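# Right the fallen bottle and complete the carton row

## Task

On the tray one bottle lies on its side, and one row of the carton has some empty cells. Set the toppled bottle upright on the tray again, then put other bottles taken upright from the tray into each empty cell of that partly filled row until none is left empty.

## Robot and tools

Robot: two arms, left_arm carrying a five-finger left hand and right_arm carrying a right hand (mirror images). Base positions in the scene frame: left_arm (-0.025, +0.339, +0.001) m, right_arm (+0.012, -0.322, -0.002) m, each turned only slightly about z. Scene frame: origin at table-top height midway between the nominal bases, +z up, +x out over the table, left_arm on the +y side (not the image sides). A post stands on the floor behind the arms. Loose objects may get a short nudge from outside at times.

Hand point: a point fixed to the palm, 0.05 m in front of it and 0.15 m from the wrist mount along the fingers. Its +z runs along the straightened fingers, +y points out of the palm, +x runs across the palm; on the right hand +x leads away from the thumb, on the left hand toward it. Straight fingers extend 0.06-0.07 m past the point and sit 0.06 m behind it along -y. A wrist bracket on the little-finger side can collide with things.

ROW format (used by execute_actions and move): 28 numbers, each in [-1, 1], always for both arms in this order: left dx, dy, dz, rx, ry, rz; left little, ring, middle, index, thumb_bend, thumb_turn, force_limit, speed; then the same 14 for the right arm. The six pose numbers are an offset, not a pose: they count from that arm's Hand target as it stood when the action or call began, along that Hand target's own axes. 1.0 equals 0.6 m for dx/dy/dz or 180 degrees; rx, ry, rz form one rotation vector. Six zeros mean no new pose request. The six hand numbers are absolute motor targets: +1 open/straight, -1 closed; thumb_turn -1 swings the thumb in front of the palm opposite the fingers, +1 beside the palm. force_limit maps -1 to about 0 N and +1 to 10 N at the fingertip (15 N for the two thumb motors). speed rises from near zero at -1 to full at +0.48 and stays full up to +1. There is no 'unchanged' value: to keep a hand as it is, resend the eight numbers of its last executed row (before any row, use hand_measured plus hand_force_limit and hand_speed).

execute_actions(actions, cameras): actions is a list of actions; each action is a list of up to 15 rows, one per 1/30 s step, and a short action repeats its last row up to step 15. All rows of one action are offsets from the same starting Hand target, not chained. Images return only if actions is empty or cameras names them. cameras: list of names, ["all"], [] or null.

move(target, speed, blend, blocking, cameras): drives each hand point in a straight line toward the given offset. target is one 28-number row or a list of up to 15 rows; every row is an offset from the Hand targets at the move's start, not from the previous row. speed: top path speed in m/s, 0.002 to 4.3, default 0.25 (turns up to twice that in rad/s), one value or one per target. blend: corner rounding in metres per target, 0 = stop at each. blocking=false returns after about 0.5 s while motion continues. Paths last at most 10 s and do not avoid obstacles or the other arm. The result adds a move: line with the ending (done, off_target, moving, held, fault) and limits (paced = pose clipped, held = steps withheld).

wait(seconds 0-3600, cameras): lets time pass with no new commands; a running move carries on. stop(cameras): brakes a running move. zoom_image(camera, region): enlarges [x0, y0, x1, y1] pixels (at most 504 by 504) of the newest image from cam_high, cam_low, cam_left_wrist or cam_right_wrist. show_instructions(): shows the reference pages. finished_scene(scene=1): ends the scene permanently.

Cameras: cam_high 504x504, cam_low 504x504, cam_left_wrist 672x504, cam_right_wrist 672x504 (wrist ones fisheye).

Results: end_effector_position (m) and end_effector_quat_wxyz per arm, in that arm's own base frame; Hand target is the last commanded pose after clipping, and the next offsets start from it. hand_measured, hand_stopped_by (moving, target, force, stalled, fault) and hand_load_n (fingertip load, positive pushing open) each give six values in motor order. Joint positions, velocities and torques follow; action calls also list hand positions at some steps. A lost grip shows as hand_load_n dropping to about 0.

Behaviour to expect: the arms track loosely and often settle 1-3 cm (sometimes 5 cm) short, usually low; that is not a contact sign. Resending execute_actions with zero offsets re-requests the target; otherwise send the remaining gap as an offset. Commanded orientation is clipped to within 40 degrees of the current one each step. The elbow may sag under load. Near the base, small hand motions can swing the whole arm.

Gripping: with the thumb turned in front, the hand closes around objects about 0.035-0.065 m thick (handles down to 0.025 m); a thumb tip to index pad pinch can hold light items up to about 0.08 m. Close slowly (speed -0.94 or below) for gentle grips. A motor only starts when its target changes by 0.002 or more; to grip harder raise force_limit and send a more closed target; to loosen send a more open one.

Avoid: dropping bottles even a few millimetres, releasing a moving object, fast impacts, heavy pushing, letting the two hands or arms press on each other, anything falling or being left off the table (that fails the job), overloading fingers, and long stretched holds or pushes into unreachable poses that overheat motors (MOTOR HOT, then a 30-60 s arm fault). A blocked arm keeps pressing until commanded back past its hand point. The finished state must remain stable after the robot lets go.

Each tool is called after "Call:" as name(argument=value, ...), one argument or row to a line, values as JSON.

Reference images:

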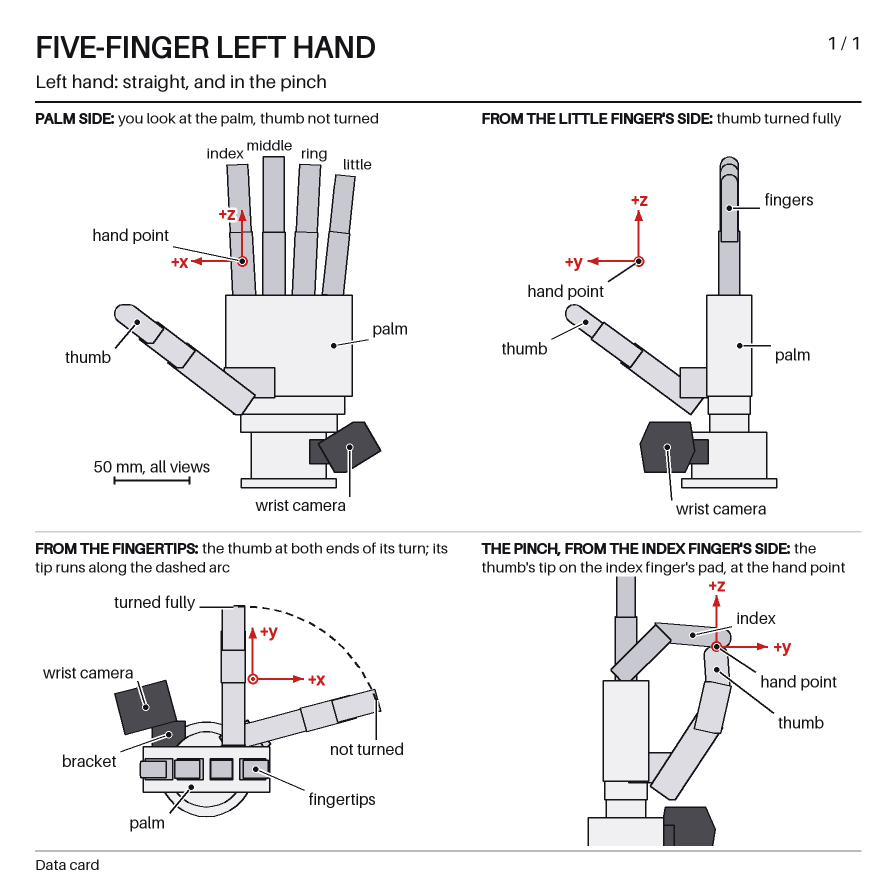

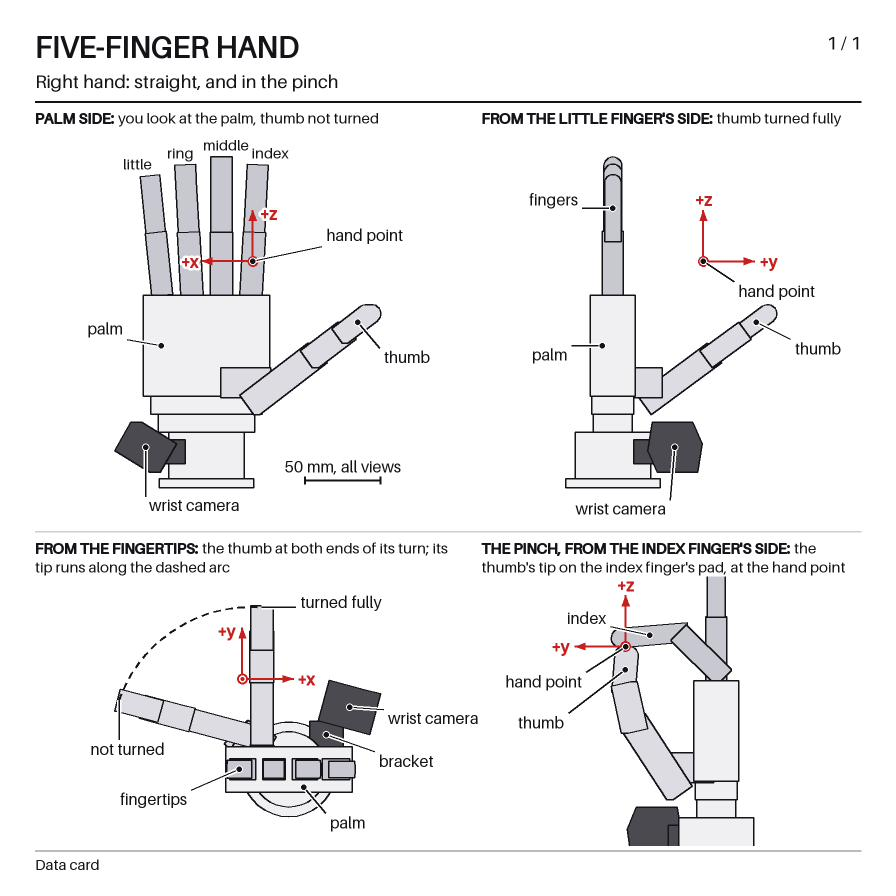

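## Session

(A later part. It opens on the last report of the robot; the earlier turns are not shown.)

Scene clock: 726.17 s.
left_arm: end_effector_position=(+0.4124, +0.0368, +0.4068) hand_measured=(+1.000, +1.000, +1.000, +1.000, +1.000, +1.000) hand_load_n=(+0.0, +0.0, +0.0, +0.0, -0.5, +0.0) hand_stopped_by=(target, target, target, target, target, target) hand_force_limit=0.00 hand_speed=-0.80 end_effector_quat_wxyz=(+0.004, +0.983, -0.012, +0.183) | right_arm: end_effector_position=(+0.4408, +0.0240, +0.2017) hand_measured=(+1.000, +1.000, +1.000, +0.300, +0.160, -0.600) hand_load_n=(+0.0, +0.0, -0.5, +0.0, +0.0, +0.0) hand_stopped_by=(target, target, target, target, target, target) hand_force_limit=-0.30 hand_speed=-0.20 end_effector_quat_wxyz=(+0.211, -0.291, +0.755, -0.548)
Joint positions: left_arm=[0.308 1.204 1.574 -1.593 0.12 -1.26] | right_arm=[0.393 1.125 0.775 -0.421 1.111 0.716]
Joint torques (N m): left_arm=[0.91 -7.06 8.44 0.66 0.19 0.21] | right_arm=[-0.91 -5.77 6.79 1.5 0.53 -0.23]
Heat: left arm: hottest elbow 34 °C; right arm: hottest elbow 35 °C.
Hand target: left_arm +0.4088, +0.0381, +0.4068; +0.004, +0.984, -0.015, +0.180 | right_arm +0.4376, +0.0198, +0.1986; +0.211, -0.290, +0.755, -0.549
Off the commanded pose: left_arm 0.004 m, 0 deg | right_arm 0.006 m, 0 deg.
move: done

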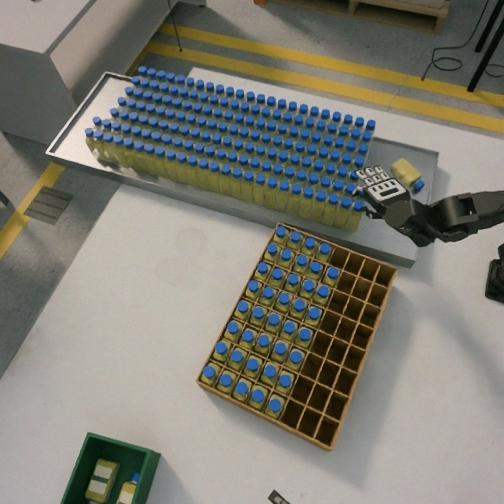

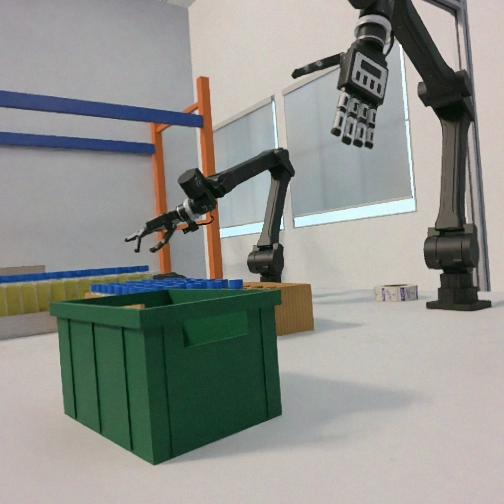

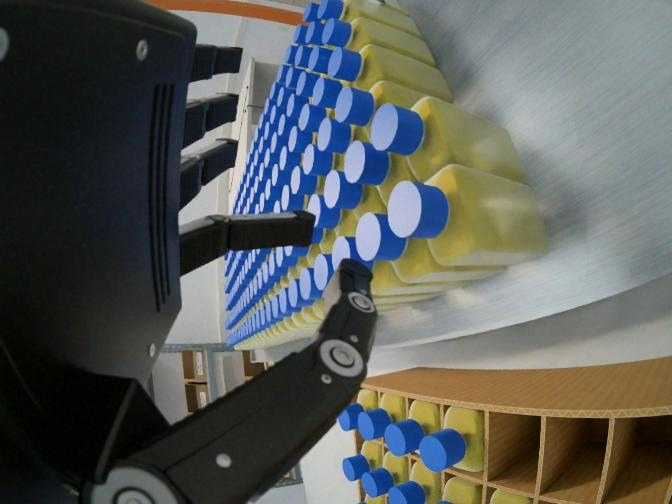

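Call:
move(
  target=[0,0,0,0,0,0,1,1,1,1,1,1,0,-0.8, 0.0240,0.0377,0.0297,0,0,0,1,1,1,0.3,0.16,-0.6,-0.3,-0.2],
  cameras=["cam_high","cam_low","cam_right_wrist"],
  speed=0.08,
)

Call:
zoom_image(
  camera="cam_right_wrist",
  region=[270, 130, 540, 380],
)

Call:
zoom_image(
  camera="cam_high",
  region=[320, 160, 400, 240],
)

Call:
zoom_image(
  camera="cam_low",
  region=[80, 200, 240, 300],
)

Scene clock: 757.67 s.
left_arm: end_effector_position=(+0.4124, +0.0368, +0.4068) hand_measured=(+1.000, +1.000, +1.000, +1.000, +1.000, +1.000) hand_load_n=(+0.0, +0.0, +0.0, +0.0, +0.0, +0.0) hand_stopped_by=(target, target, target, target, target, target) hand_force_limit=0.00 hand_speed=-0.80 end_effector_quat_wxyz=(+0.004, +0.983, -0.012, +0.183) | right_arm: end_effector_position=(+0.4369, +0.0065, +0.1754) hand_measured=(+1.000, +1.000, +1.000, +0.300, +0.160, -0.600) hand_load_n=(+0.0, -0.5, +0.0, +0.0, +0.0, +0.0) hand_stopped_by=(target, target, target, target, target, target) hand_force_limit=-0.30 hand_speed=-0.20 end_effector_quat_wxyz=(+0.212, -0.290, +0.755, -0.548)
Joint positions: left_arm=[0.308 1.204 1.574 -1.593 0.12 -1.26] | right_arm=[0.347 1.122 0.689 -0.278 1.077 0.651]
Joint torques (N m): left_arm=[0.91 -7 8.47 0.65 0.18 0.21] | right_arm=[-0.85 -5.25 6.58 1.58 0.49 -0.2]
Heat: left arm: hottest elbow 34 °C; right arm: hottest elbow 35 °C.
Hand target: left_arm +0.4088, +0.0381, +0.4068; +0.004, +0.984, -0.015, +0.180 | right_arm +0.4335, +0.0028, +0.1717; +0.211, -0.290, +0.755, -0.549
Off the commanded pose: left_arm 0.004 m, 0 deg | right_arm 0.006 m, 0 deg.
move: done

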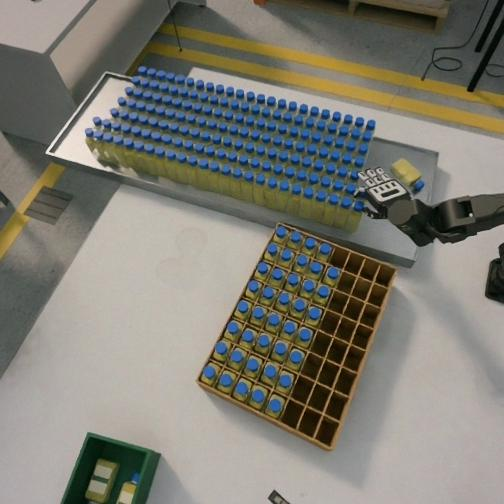

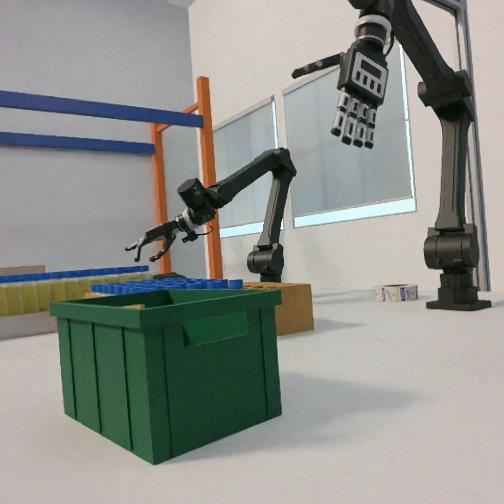

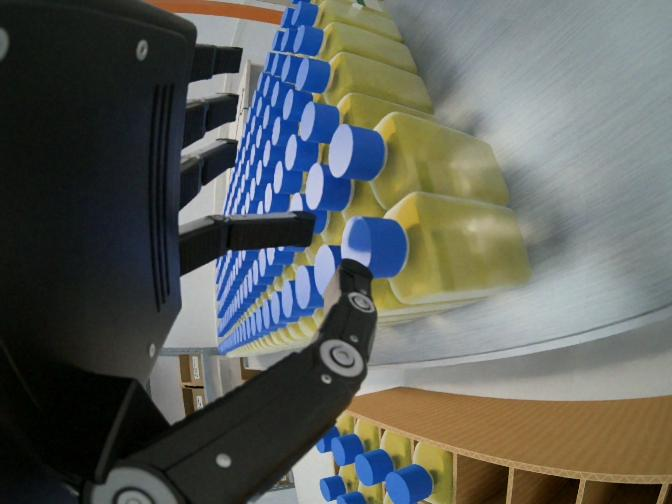

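Scaled by 1.867 from the camera's image (finer frame: 960x720).

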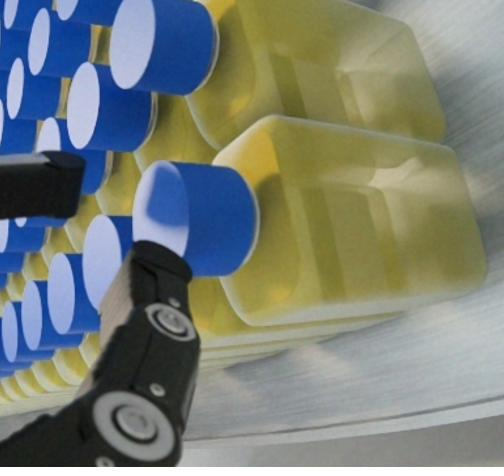

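Scaled by 6.300 from the camera's image (finer frame: 720x720).

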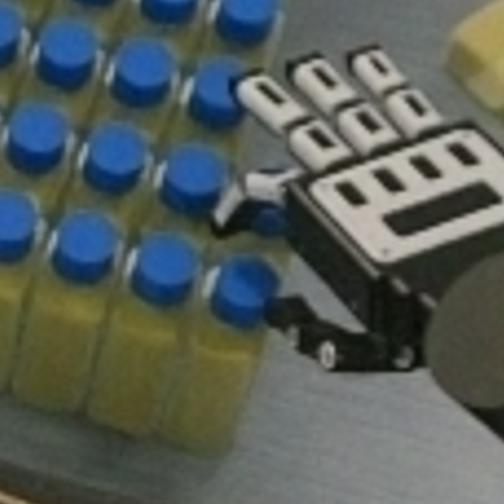

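Scaled by 3.150 from the camera's image (finer frame: 720x720).

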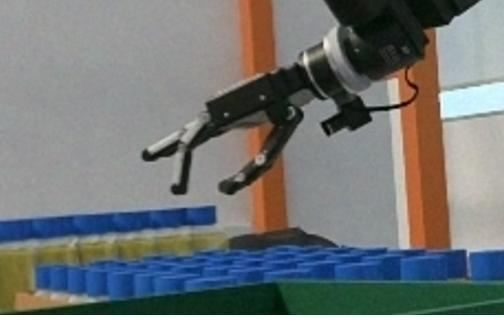

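Call:
move(
  target=[0,0,0,0,0,0,1,1,1,1,1,1,0,-0.8, 0.0033,0.0323,0.0105,0,0,0,1,1,1,0.3,0.16,-0.6,-0.3,-0.2],
  cameras=["cam_high","cam_low","cam_right_wrist"],
  speed=0.04,
)

Call:
zoom_image(
  camera="cam_right_wrist",
  region=[270, 130, 540, 380],
)

Call:
zoom_image(
  camera="cam_high",
  region=[320, 160, 400, 240],
)

Call:
zoom_image(
  camera="cam_low",
  region=[80, 200, 240, 300],
)

Scene clock: 776.00 s.
left_arm: end_effector_position=(+0.4124, +0.0368, +0.4068) hand_measured=(+1.000, +1.000, +1.000, +1.000, +1.000, +1.000) hand_load_n=(+0.0, +0.0, +0.0, +0.0, +0.0, -0.5) hand_stopped_by=(target, target, target, target, target, target) hand_force_limit=0.00 hand_speed=-0.80 end_effector_quat_wxyz=(+0.004, +0.983, -0.012, +0.183) | right_arm: end_effector_position=(+0.4344, +0.0051, +0.1646) hand_measured=(+1.000, +1.000, +1.000, +0.300, +0.160, -0.600) hand_load_n=(+0.0, +0.0, +0.0, +0.0, +0.0, +0.0) hand_stopped_by=(target, target, target, target, target, target) hand_force_limit=-0.30 hand_speed=-0.20 end_effector_quat_wxyz=(+0.222, -0.283, +0.755, -0.548)
Joint positions: left_arm=[0.308 1.204 1.574 -1.593 0.12 -1.26] | right_arm=[0.346 1.122 0.647 -0.208 1.075 0.648]
Joint torques (N m): left_arm=[0.91 -7 8.47 0.66 0.18 0.21] | right_arm=[-0.97 -3.37 6.46 1.65 0.48 -0.2]
Heat: left arm: hottest elbow 34 °C; right arm: hottest elbow 33 °C.
Hand target: left_arm +0.4088, +0.0381, +0.4068; +0.004, +0.984, -0.015, +0.180 | right_arm +0.4320, +0.0015, +0.1511; +0.211, -0.290, +0.755, -0.549
Off the commanded pose: left_arm 0.004 m, 0 deg | right_arm 0.014 m, 2 deg.
move: off_target (right_arm)

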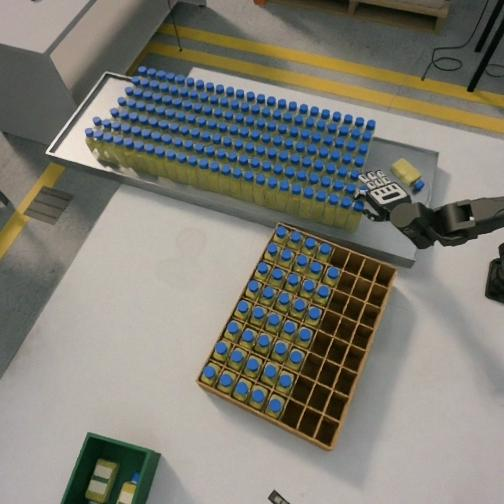

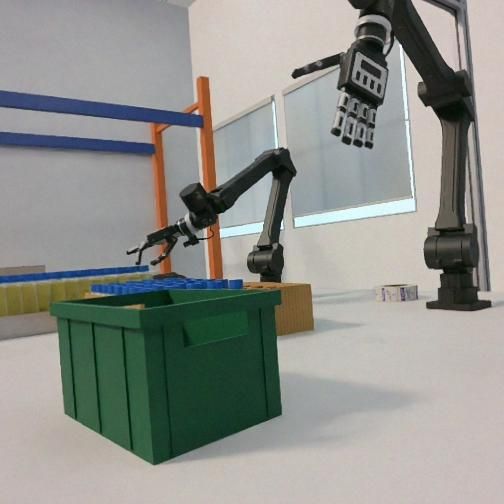

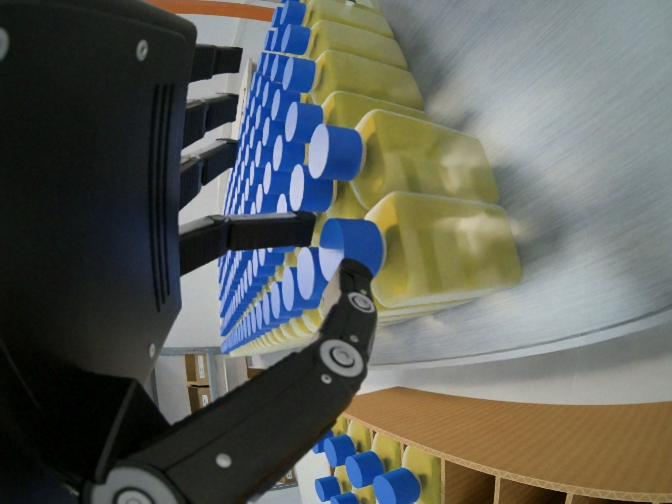

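Scaled by 1.867 from the camera's image (finer frame: 960x720).

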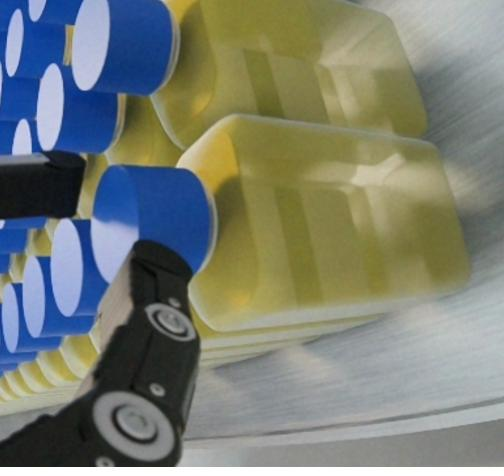

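Scaled by 6.300 from the camera's image (finer frame: 720x720).

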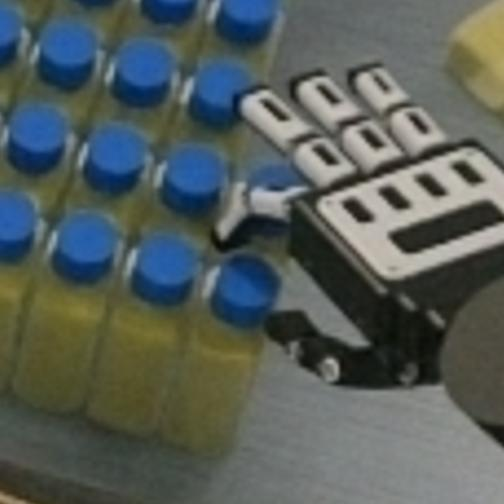

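Scaled by 3.150 from the camera's image (finer frame: 720x720).

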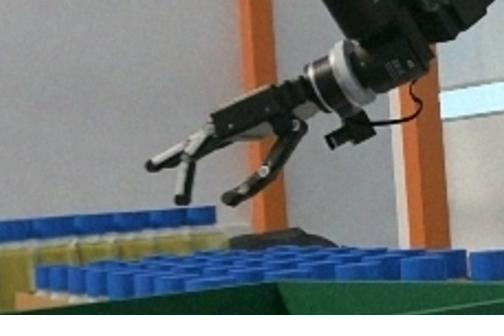

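Call:
execute_actions(
  actions=[
    [[0,0,0,0,0,0,1,1,1,1,1,1,0,-0.8, 0,0,0,0,0,0,1,1,1,0.3,0.16,-0.6,-0.3,-0.2]],
    [[0,0,0,0,0,0,1,1,1,1,1,1,0,-0.8, 0,0,0,0,0,0,1,1,1,0.3,0.16,-0.6,-0.3,-0.2]],
  ],
  cameras=["cam_low","cam_right_wrist"],
)

Call:
zoom_image(
  camera="cam_low",
  region=[80, 200, 240, 300],
)

Scene clock: 787.37 s.
left_arm: end_effector_position=(+0.4124, +0.0368, +0.4068) hand_measured=(+1.000, +1.000, +1.000, +1.000, +1.000, +1.000) hand_load_n=(+0.0, -0.5, +0.0, +0.0, +0.0, +0.0) hand_stopped_by=(target, target, target, target, target, target) hand_force_limit=0.00 hand_speed=-0.80 end_effector_quat_wxyz=(+0.004, +0.983, -0.012, +0.183) | right_arm: end_effector_position=(+0.4343, +0.0051, +0.1646) hand_measured=(+1.000, +1.000, +1.000, +0.300, +0.160, -0.600) hand_load_n=(+0.0, +0.0, +0.0, +0.0, +0.5, +0.0) hand_stopped_by=(target, target, target, target, target, target) hand_force_limit=-0.30 hand_speed=-0.20 end_effector_quat_wxyz=(+0.222, -0.283, +0.755, -0.548)
Joint positions: left_arm=[0.308 1.204 1.574 -1.593 0.12 -1.26] | right_arm=[0.346 1.122 0.647 -0.208 1.075 0.647]
Joint torques (N m): left_arm=[0.97 -7.06 8.46 0.66 0.19 0.21] | right_arm=[-0.85 -3.55 6.46 1.59 0.49 -0.21]
Heat: left arm: hottest elbow 34 °C; right arm: hottest elbow 34 °C.
Hand target: left_arm +0.4088, +0.0381, +0.4068; +0.004, +0.984, -0.015, +0.180 | right_arm +0.4320, +0.0015, +0.1511; +0.211, -0.290, +0.755, -0.549
Off the commanded pose: left_arm 0.004 m, 0 deg | right_arm 0.014 m, 2 deg.
Step readings (end_effector_position of left_arm | right_arm):
0: (+0.4124, +0.0368, +0.4068) | (+0.4343, +0.0051, +0.1646)
1: (+0.4124, +0.0368, +0.4068) | (+0.4343, +0.0051, +0.1646)
2: (+0.4124, +0.0368, +0.4068) | (+0.4343, +0.0051, +0.1646)
4: (+0.4124, +0.0368, +0.4068) | (+0.4343, +0.0051, +0.1646)
8: (+0.4124, +0.0368, +0.4068) | (+0.4343, +0.0051, +0.1646)
15: (+0.4124, +0.0368, +0.4068) | (+0.4343, +0.0051, +0.1646)
16: (+0.4124, +0.0368, +0.4068) | (+0.4343, +0.0051, +0.1646)
17: (+0.4124, +0.0368, +0.4068) | (+0.4343, +0.0051, +0.1646)
19: (+0.4124, +0.0368, +0.4068) | (+0.4343, +0.0051, +0.1646)
23: (+0.4124, +0.0368, +0.4068) | (+0.4343, +0.0051, +0.1646)
30: (+0.4124, +0.0368, +0.4068) | (+0.4343, +0.0051, +0.1646)

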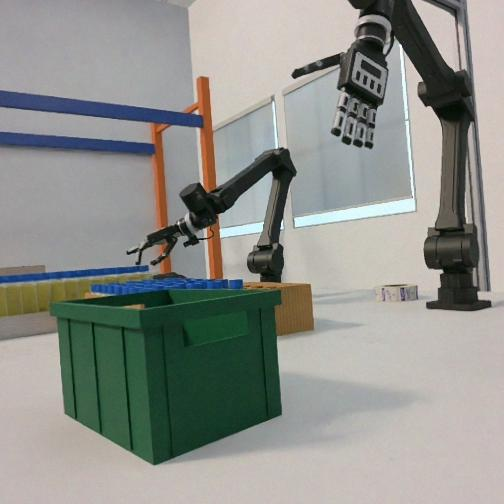

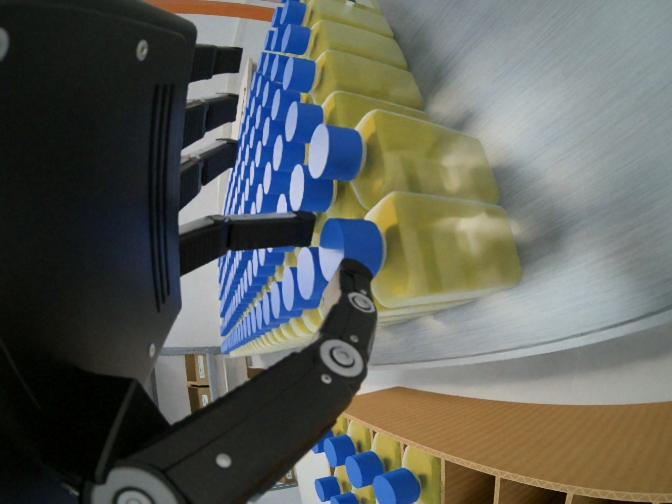

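Scaled by 3.150 from the camera's image (finer frame: 720x720).

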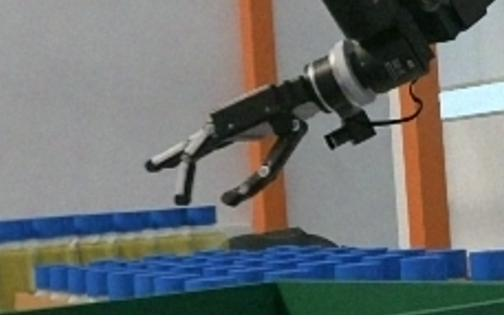

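Call:
move(
  target=[0,0,0,0,0,0,1,1,1,1,1,1,0,-0.8, 0.0,0.0127,0.0041,0,0,0,1,1,1,0.3,0.16,-0.6,-0.3,-0.2],
  cameras=["cam_high","cam_low","cam_right_wrist"],
  speed=0.04,
)

Call:
zoom_image(
  camera="cam_right_wrist",
  region=[270, 130, 540, 380],
)

Call:
zoom_image(
  camera="cam_low",
  region=[80, 200, 240, 300],
)

Scene clock: 792.33 s.
left_arm: end_effector_position=(+0.4124, +0.0368, +0.4068) hand_measured=(+1.000, +1.000, +1.000, +1.000, +1.000, +1.000) hand_load_n=(+0.0, +0.0, +0.0, +0.0, +0.0, +0.0) hand_stopped_by=(target, target, target, target, target, target) hand_force_limit=0.00 hand_speed=-0.80 end_effector_quat_wxyz=(+0.004, +0.983, -0.012, +0.183) | right_arm: end_effector_position=(+0.4344, +0.0052, +0.1560) hand_measured=(+1.000, +1.000, +1.000, +0.300, +0.160, -0.600) hand_load_n=(+0.0, +0.0, +0.0, +0.0, +0.0, +0.0) hand_stopped_by=(target, target, target, target, target, target) hand_force_limit=-0.30 hand_speed=-0.20 end_effector_quat_wxyz=(+0.221, -0.283, +0.755, -0.548)
Joint positions: left_arm=[0.308 1.204 1.574 -1.593 0.12 -1.26] | right_arm=[0.346 1.137 0.632 -0.18 1.075 0.647]
Joint torques (N m): left_arm=[0.91 -7.06 8.47 0.66 0.19 0.21] | right_arm=[-0.73 -3.49 6.49 1.52 0.49 -0.21]
Heat: left arm: hottest elbow 34 °C; right arm: hottest elbow 34 °C.
Hand target: left_arm +0.4088, +0.0381, +0.4068; +0.004, +0.984, -0.015, +0.180 | right_arm +0.4320, +0.0015, +0.1432; +0.211, -0.290, +0.755, -0.549
Off the commanded pose: left_arm 0.004 m, 0 deg | right_arm 0.014 m, 1 deg.
move: off_target (right_arm)

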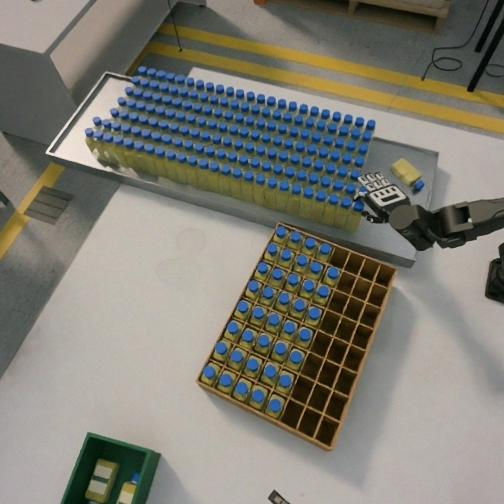

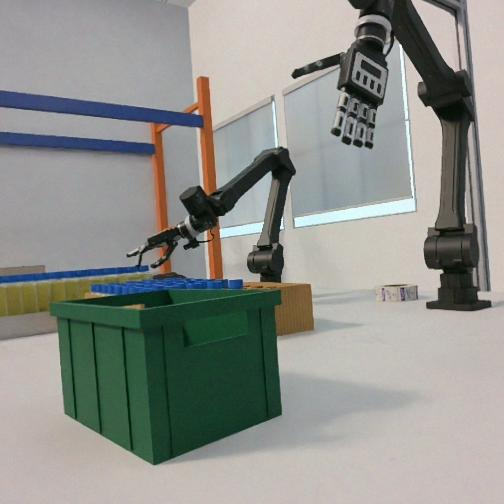

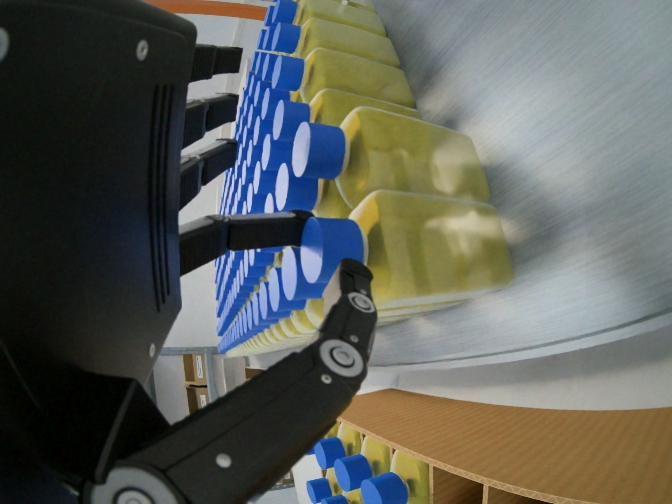

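Scaled by 1.867 from the camera's image (finer frame: 960x720).

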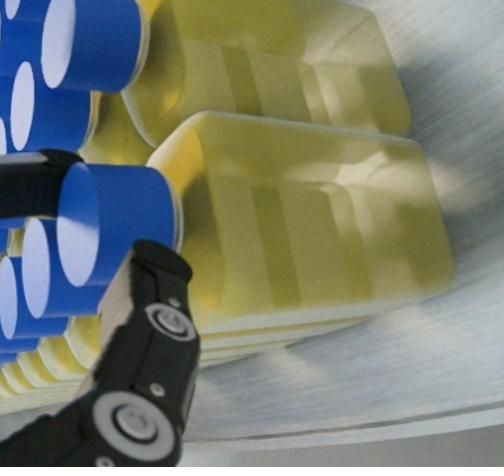

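Scaled by 3.150 from the camera's image (finer frame: 720x720).

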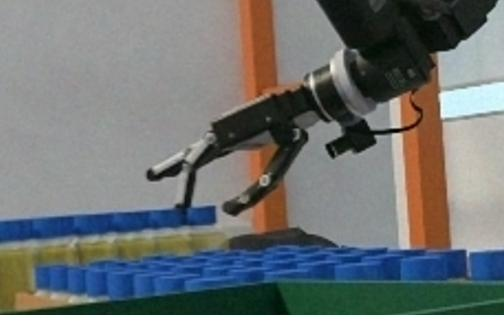

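Call:
move(
  target=[0,0,0,0,0,0,1,1,1,1,1,1,0,-0.8, 0.0,0.0079,0.0026,0,0,0,1,1,1,0.3,0.16,-0.6,-0.3,-0.2],
  cameras=["cam_high","cam_low","cam_right_wrist"],
  speed=0.04,
)

Call:
zoom_image(
  camera="cam_right_wrist",
  region=[270, 130, 540, 380],
)

Call:
zoom_image(
  camera="cam_high",
  region=[320, 160, 400, 240],
)

Scene clock: 800.23 s.
left_arm: end_effector_position=(+0.4124, +0.0368, +0.4068) hand_measured=(+1.000, +1.000, +1.000, +1.000, +1.000, +1.000) hand_load_n=(+0.0, +0.0, +0.0, +0.0, +0.0, +0.0) hand_stopped_by=(target, target, target, target, target, target) hand_force_limit=0.00 hand_speed=-0.80 end_effector_quat_wxyz=(+0.004, +0.983, -0.012, +0.183) | right_arm: end_effector_position=(+0.4346, +0.0052, +0.1512) hand_measured=(+1.000, +1.000, +1.000, +0.300, +0.160, -0.600) hand_load_n=(+0.0, +0.0, +0.0, +0.0, +0.0, +0.0) hand_stopped_by=(target, target, target, target, target, target) hand_force_limit=-0.30 hand_speed=-0.20 end_effector_quat_wxyz=(+0.221, -0.283, +0.755, -0.548)
Joint positions: left_arm=[0.308 1.204 1.574 -1.593 0.12 -1.26] | right_arm=[0.346 1.146 0.624 -0.162 1.075 0.647]
Joint torques (N m): left_arm=[0.91 -7.06 8.46 0.66 0.19 0.21] | right_arm=[-1.2 -3.78 6.38 1.55 0.48 -0.22]
Heat: left arm: hottest elbow 34 °C; right arm: hottest elbow 33 °C.
Hand target: left_arm +0.4088, +0.0381, +0.4068; +0.004, +0.984, -0.015, +0.180 | right_arm +0.4320, +0.0015, +0.1382; +0.211, -0.290, +0.755, -0.549
Off the commanded pose: left_arm 0.004 m, 0 deg | right_arm 0.014 m, 1 deg.
move: off_target (right_arm)

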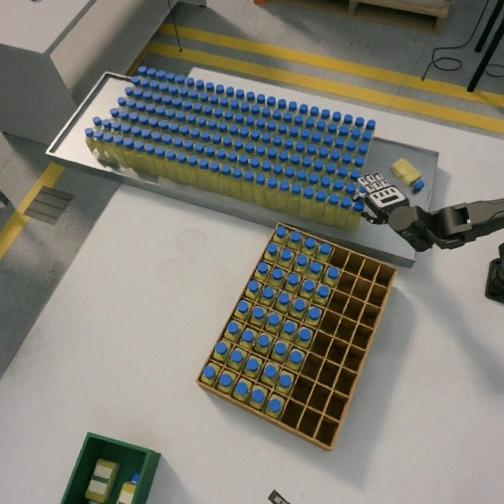

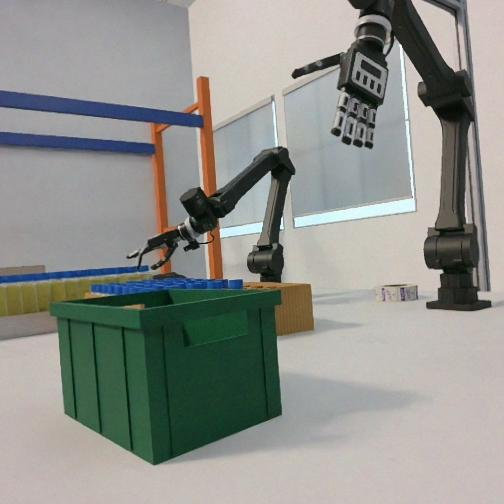

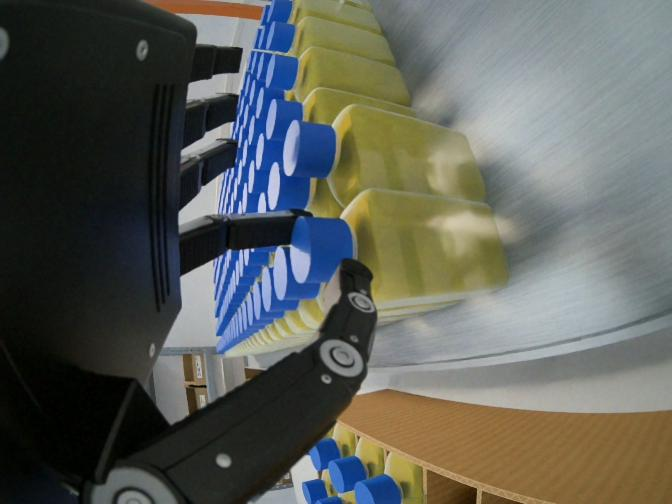

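Scaled by 1.867 from the camera's image (finer frame: 960x720).

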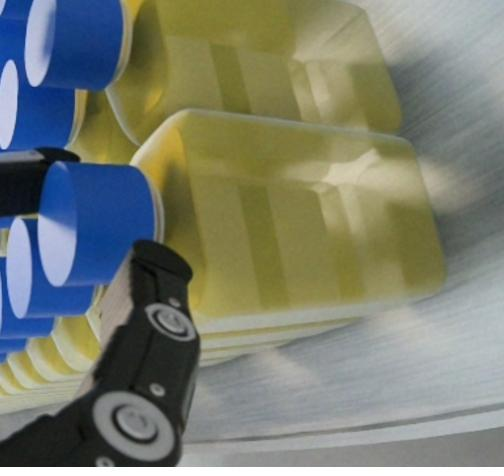

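Scaled by 6.300 from the camera's image (finer frame: 720x720).

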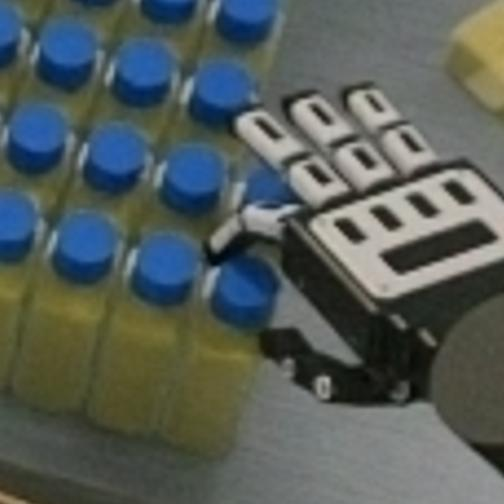

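Call:
move(
  target=[0,0,0,0,0,0,1,1,1,1,1,1,0,-0.8, 0,0,0,0,0,0,1,1,1,0.0,-0.2,-0.6,-0.2,-0.92],
  cameras=["cam_high","cam_low","cam_right_wrist"],
  speed=0.04,
)

Call:
zoom_image(
  camera="cam_right_wrist",
  region=[270, 130, 540, 380],
)

Call:
zoom_image(
  camera="cam_high",
  region=[320, 160, 400, 240],
)

Scene clock: 814.87 s.
left_arm: end_effector_position=(+0.4124, +0.0368, +0.4068) hand_measured=(+1.000, +1.000, +1.000, +1.000, +1.000, +1.000) hand_load_n=(+0.5, +0.0, +0.0, +0.0, +0.0, +0.0) hand_stopped_by=(target, target, target, target, target, target) hand_force_limit=0.00 hand_speed=-0.80 end_effector_quat_wxyz=(+0.004, +0.983, -0.012, +0.183) | right_arm: end_effector_position=(+0.4349, +0.0045, +0.1511) hand_measured=(+1.000, +1.000, +1.000, +0.152, +0.072, -0.600) hand_load_n=(+0.0, +0.0, +0.0, +6.5, +5.5, -0.5) hand_stopped_by=(target, target, target, force, force, target) hand_force_limit=-0.20 hand_speed=-0.92 end_effector_quat_wxyz=(+0.221, -0.283, +0.755, -0.549)
Joint positions: left_arm=[0.308 1.204 1.574 -1.593 0.12 -1.26] | right_arm=[0.344 1.147 0.624 -0.16 1.075 0.646]
Joint torques (N m): left_arm=[0.97 -7.06 8.46 0.68 0.19 0.21] | right_arm=[-0.97 -3.6 6.35 1.54 0.52 -0.19]
Heat: left arm: hottest elbow 34 °C; right arm: hottest elbow 33 °C.
Hand target: left_arm +0.4088, +0.0381, +0.4068; +0.004, +0.984, -0.015, +0.180 | right_arm +0.4319, +0.0014, +0.1381; +0.210, -0.290, +0.755, -0.549
Off the commanded pose: left_arm 0.004 m, 0 deg | right_arm 0.014 m, 1 deg.
move: done

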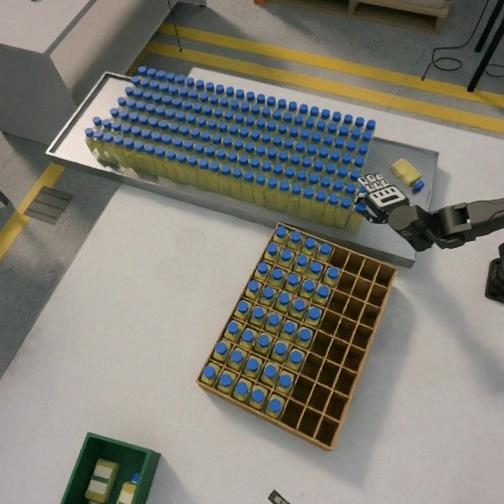

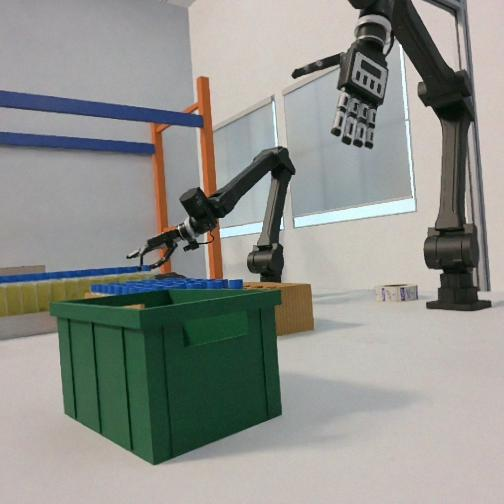

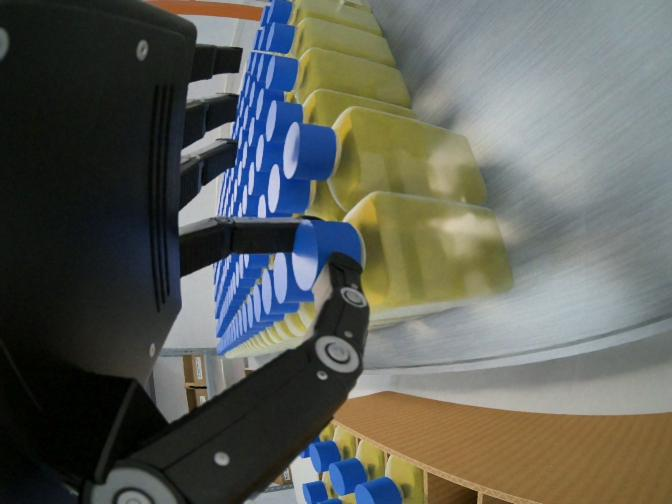

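Scaled by 1.867 from the camera's image (finer frame: 960x720).

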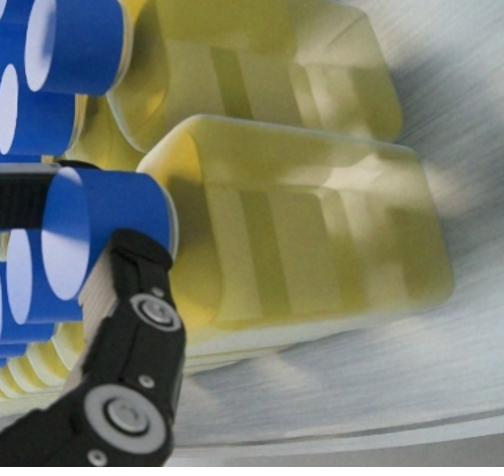

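Scaled by 6.300 from the camera's image (finer frame: 720x720).

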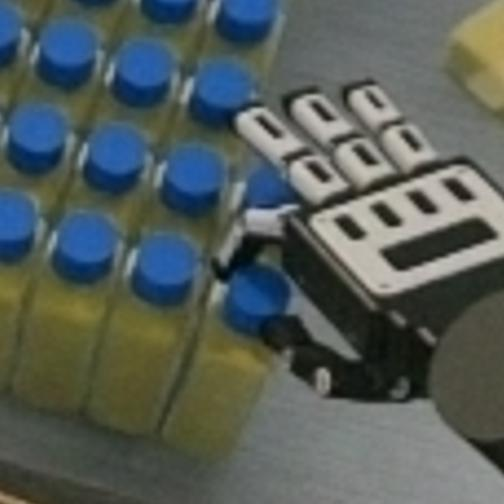

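Call:
move(
  target=[0,0,0,0,0,0,1,1,1,1,1,1,0,-0.8, 0,-0.0951,-0.0309,0,0,0,1,1,1,0.0,-0.2,-0.6,-0.2,-0.92],
  cameras=["cam_high","cam_low","cam_right_wrist"],
  speed=0.05,
)

Call:
zoom_image(
  camera="cam_low",
  region=[80, 200, 240, 300],
)

Call:
zoom_image(
  camera="cam_high",
  region=[320, 160, 400, 240],
)

Scene clock: 823.23 s.
left_arm: end_effector_position=(+0.4124, +0.0368, +0.4068) hand_measured=(+1.000, +1.000, +1.000, +1.000, +1.000, +1.000) hand_load_n=(+0.0, +0.0, +0.0, +0.0, -0.5, +0.0) hand_stopped_by=(target, target, target, target, target, target) hand_force_limit=0.00 hand_speed=-0.80 end_effector_quat_wxyz=(+0.004, +0.983, -0.012, +0.183) | right_arm: end_effector_position=(+0.4166, -0.0016, +0.1676) hand_measured=(+1.000, +1.000, +1.000, +0.152, +0.074, -0.600) hand_load_n=(+0.0, +0.0, +0.0, +6.5, +5.5, +0.0) hand_stopped_by=(target, target, target, force, force, target) hand_force_limit=-0.20 hand_speed=-0.92 end_effector_quat_wxyz=(+0.188, -0.309, +0.755, -0.547)
Joint positions: left_arm=[0.308 1.204 1.574 -1.593 0.12 -1.26] | right_arm=[0.343 1.082 0.663 -0.342 1.07 0.638]
Joint torques (N m): left_arm=[0.97 -7.06 8.46 0.66 0.19 0.21] | right_arm=[-1.03 -5.13 11.64 0.75 0.72 -0.11]
Heat: left arm: hottest elbow 34 °C; right arm: hottest elbow 34 °C.
Hand target: left_arm +0.4088, +0.0381, +0.4068; +0.004, +0.984, -0.015, +0.180 | right_arm +0.4321, +0.0014, +0.1983; +0.211, -0.290, +0.755, -0.549
Off the commanded pose: left_arm 0.004 m, 0 deg | right_arm 0.034 m, 3 deg.
move: off_target (right_arm)

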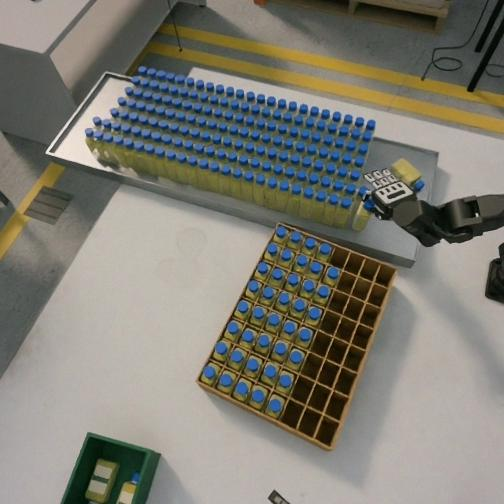

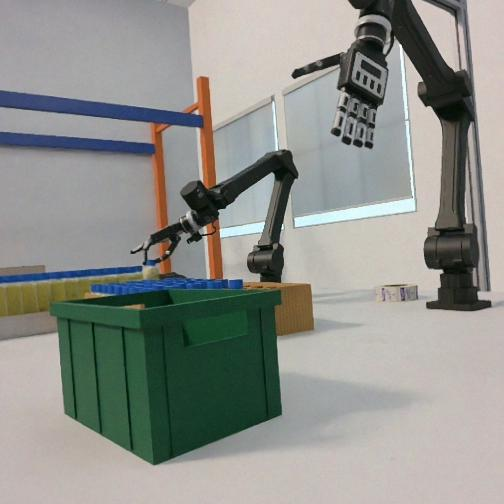

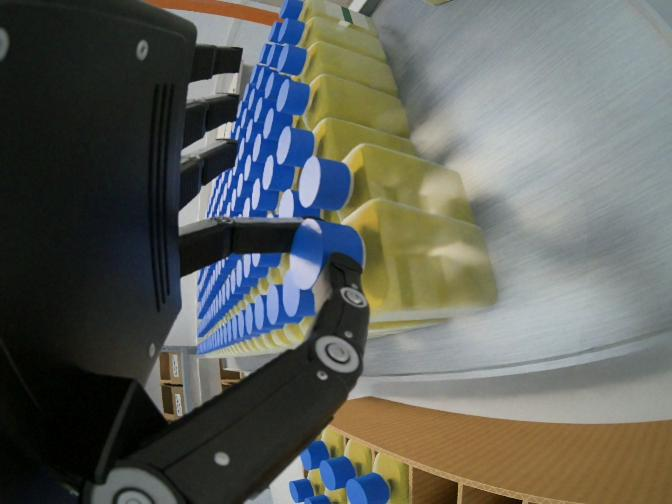

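Scaled by 3.150 from the camera's image (finer frame: 720x720).

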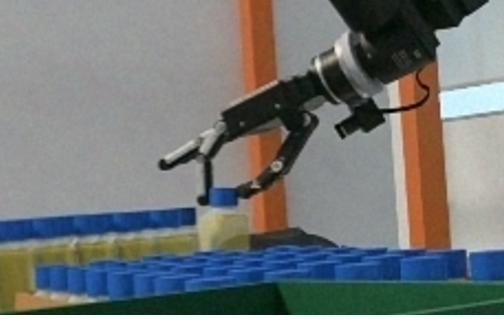

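Scaled by 6.300 from the camera's image (finer frame: 720x720).

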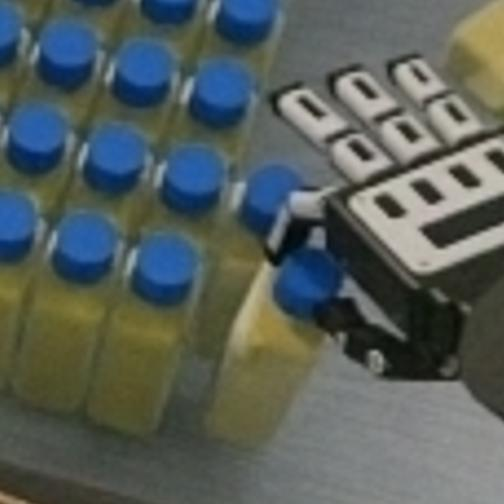

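Call:
move(
  target=[0,0,0,0,0,0,1,1,1,1,1,1,0,-0.8, 0,-0.2378,-0.0773,0,0,0,1,1,1,0.0,-0.2,-0.6,-0.2,-0.92],
  cameras=["cam_high","cam_low","cam_right_wrist"],
  speed=0.08,
)

Call:
zoom_image(
  camera="cam_low",
  region=[80, 180, 240, 300],
)

Call:
zoom_image(
  camera="cam_high",
  region=[310, 120, 440, 280],
)

Call:
zoom_image(
  camera="cam_right_wrist",
  region=[200, 130, 672, 504],
)

Scene clock: 834.53 s.
left_arm: end_effector_position=(+0.4124, +0.0368, +0.4068) hand_measured=(+1.000, +1.000, +1.000, +1.000, +1.000, +1.000) hand_load_n=(+0.0, +0.0, +0.0, +0.0, -0.5, +0.0) hand_stopped_by=(target, target, target, target, target, target) hand_force_limit=0.00 hand_speed=-0.80 end_effector_quat_wxyz=(+0.004, +0.983, -0.012, +0.183) | right_arm: end_effector_position=(+0.4245, +0.0012, +0.3143) hand_measured=(+1.000, +1.000, +1.000, +0.152, +0.074, -0.600) hand_load_n=(-0.5, -0.5, +0.0, +6.5, +5.5, -0.5) hand_stopped_by=(target, target, target, force, force, target) hand_force_limit=-0.20 hand_speed=-0.92 end_effector_quat_wxyz=(+0.187, -0.311, +0.754, -0.547)
Joint positions: left_arm=[0.308 1.204 1.574 -1.593 0.12 -1.26] | right_arm=[0.343 1.014 1.015 -0.762 1.07 0.634]
Joint torques (N m): left_arm=[0.91 -7.06 8.46 0.66 0.18 0.21] | right_arm=[-0.79 -4.84 12.77 0.83 0.74 -0.1]
Heat: left arm: hottest elbow 34 °C; right arm: hottest elbow 35 °C.
Hand target: left_arm +0.4088, +0.0381, +0.4068; +0.004, +0.984, -0.015, +0.180 | right_arm +0.4320, +0.0013, +0.3482; +0.210, -0.290, +0.755, -0.549
Off the commanded pose: left_arm 0.004 m, 0 deg | right_arm 0.035 m, 4 deg.
move: off_target (right_arm)

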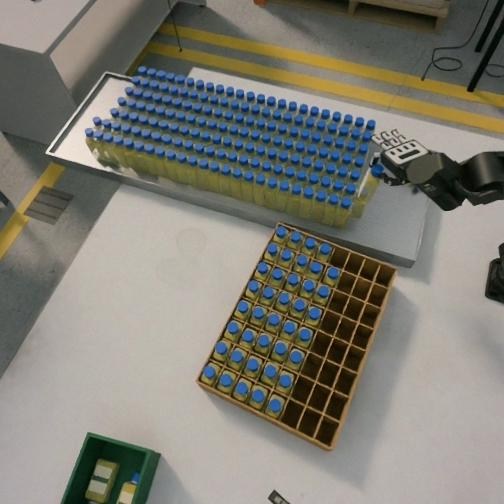

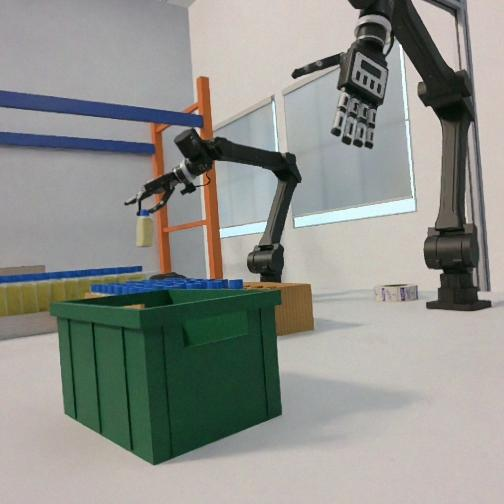

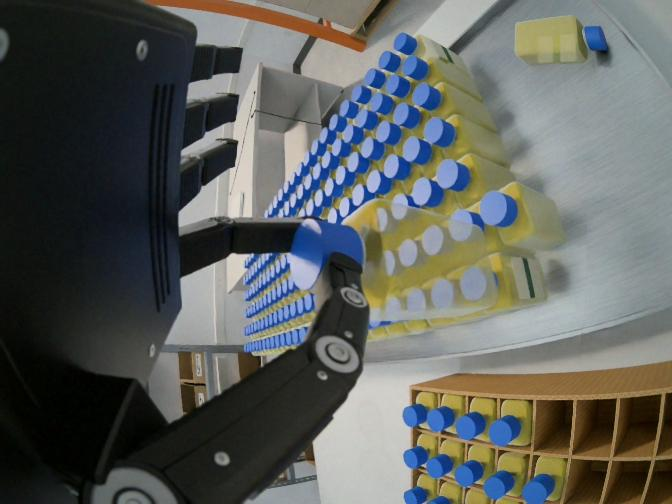

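Scaled by 3.150 from the camera's image (finer frame: 720x720).

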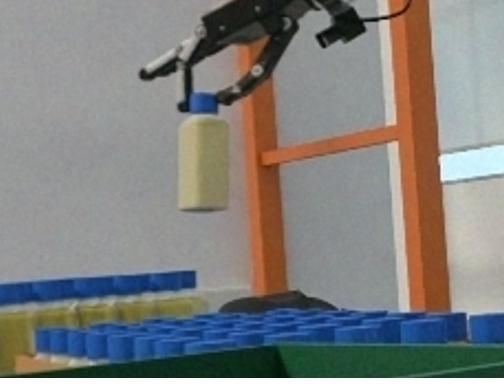

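Scaled by 3.150 from the camera's image (finer frame: 720x720).

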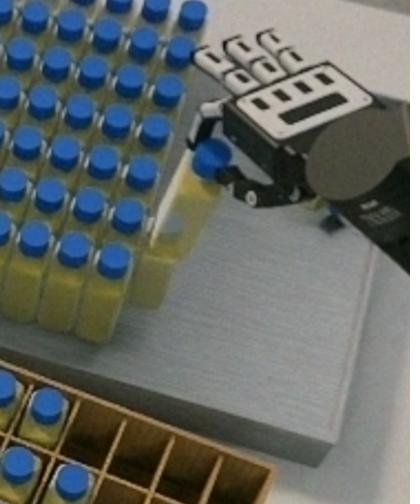

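Scaled by 1.068 from the camera's image (finer frame: 960x720).

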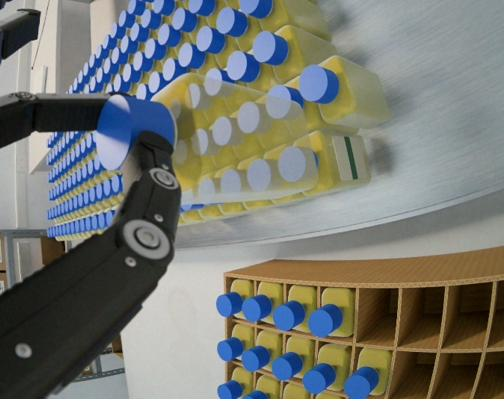

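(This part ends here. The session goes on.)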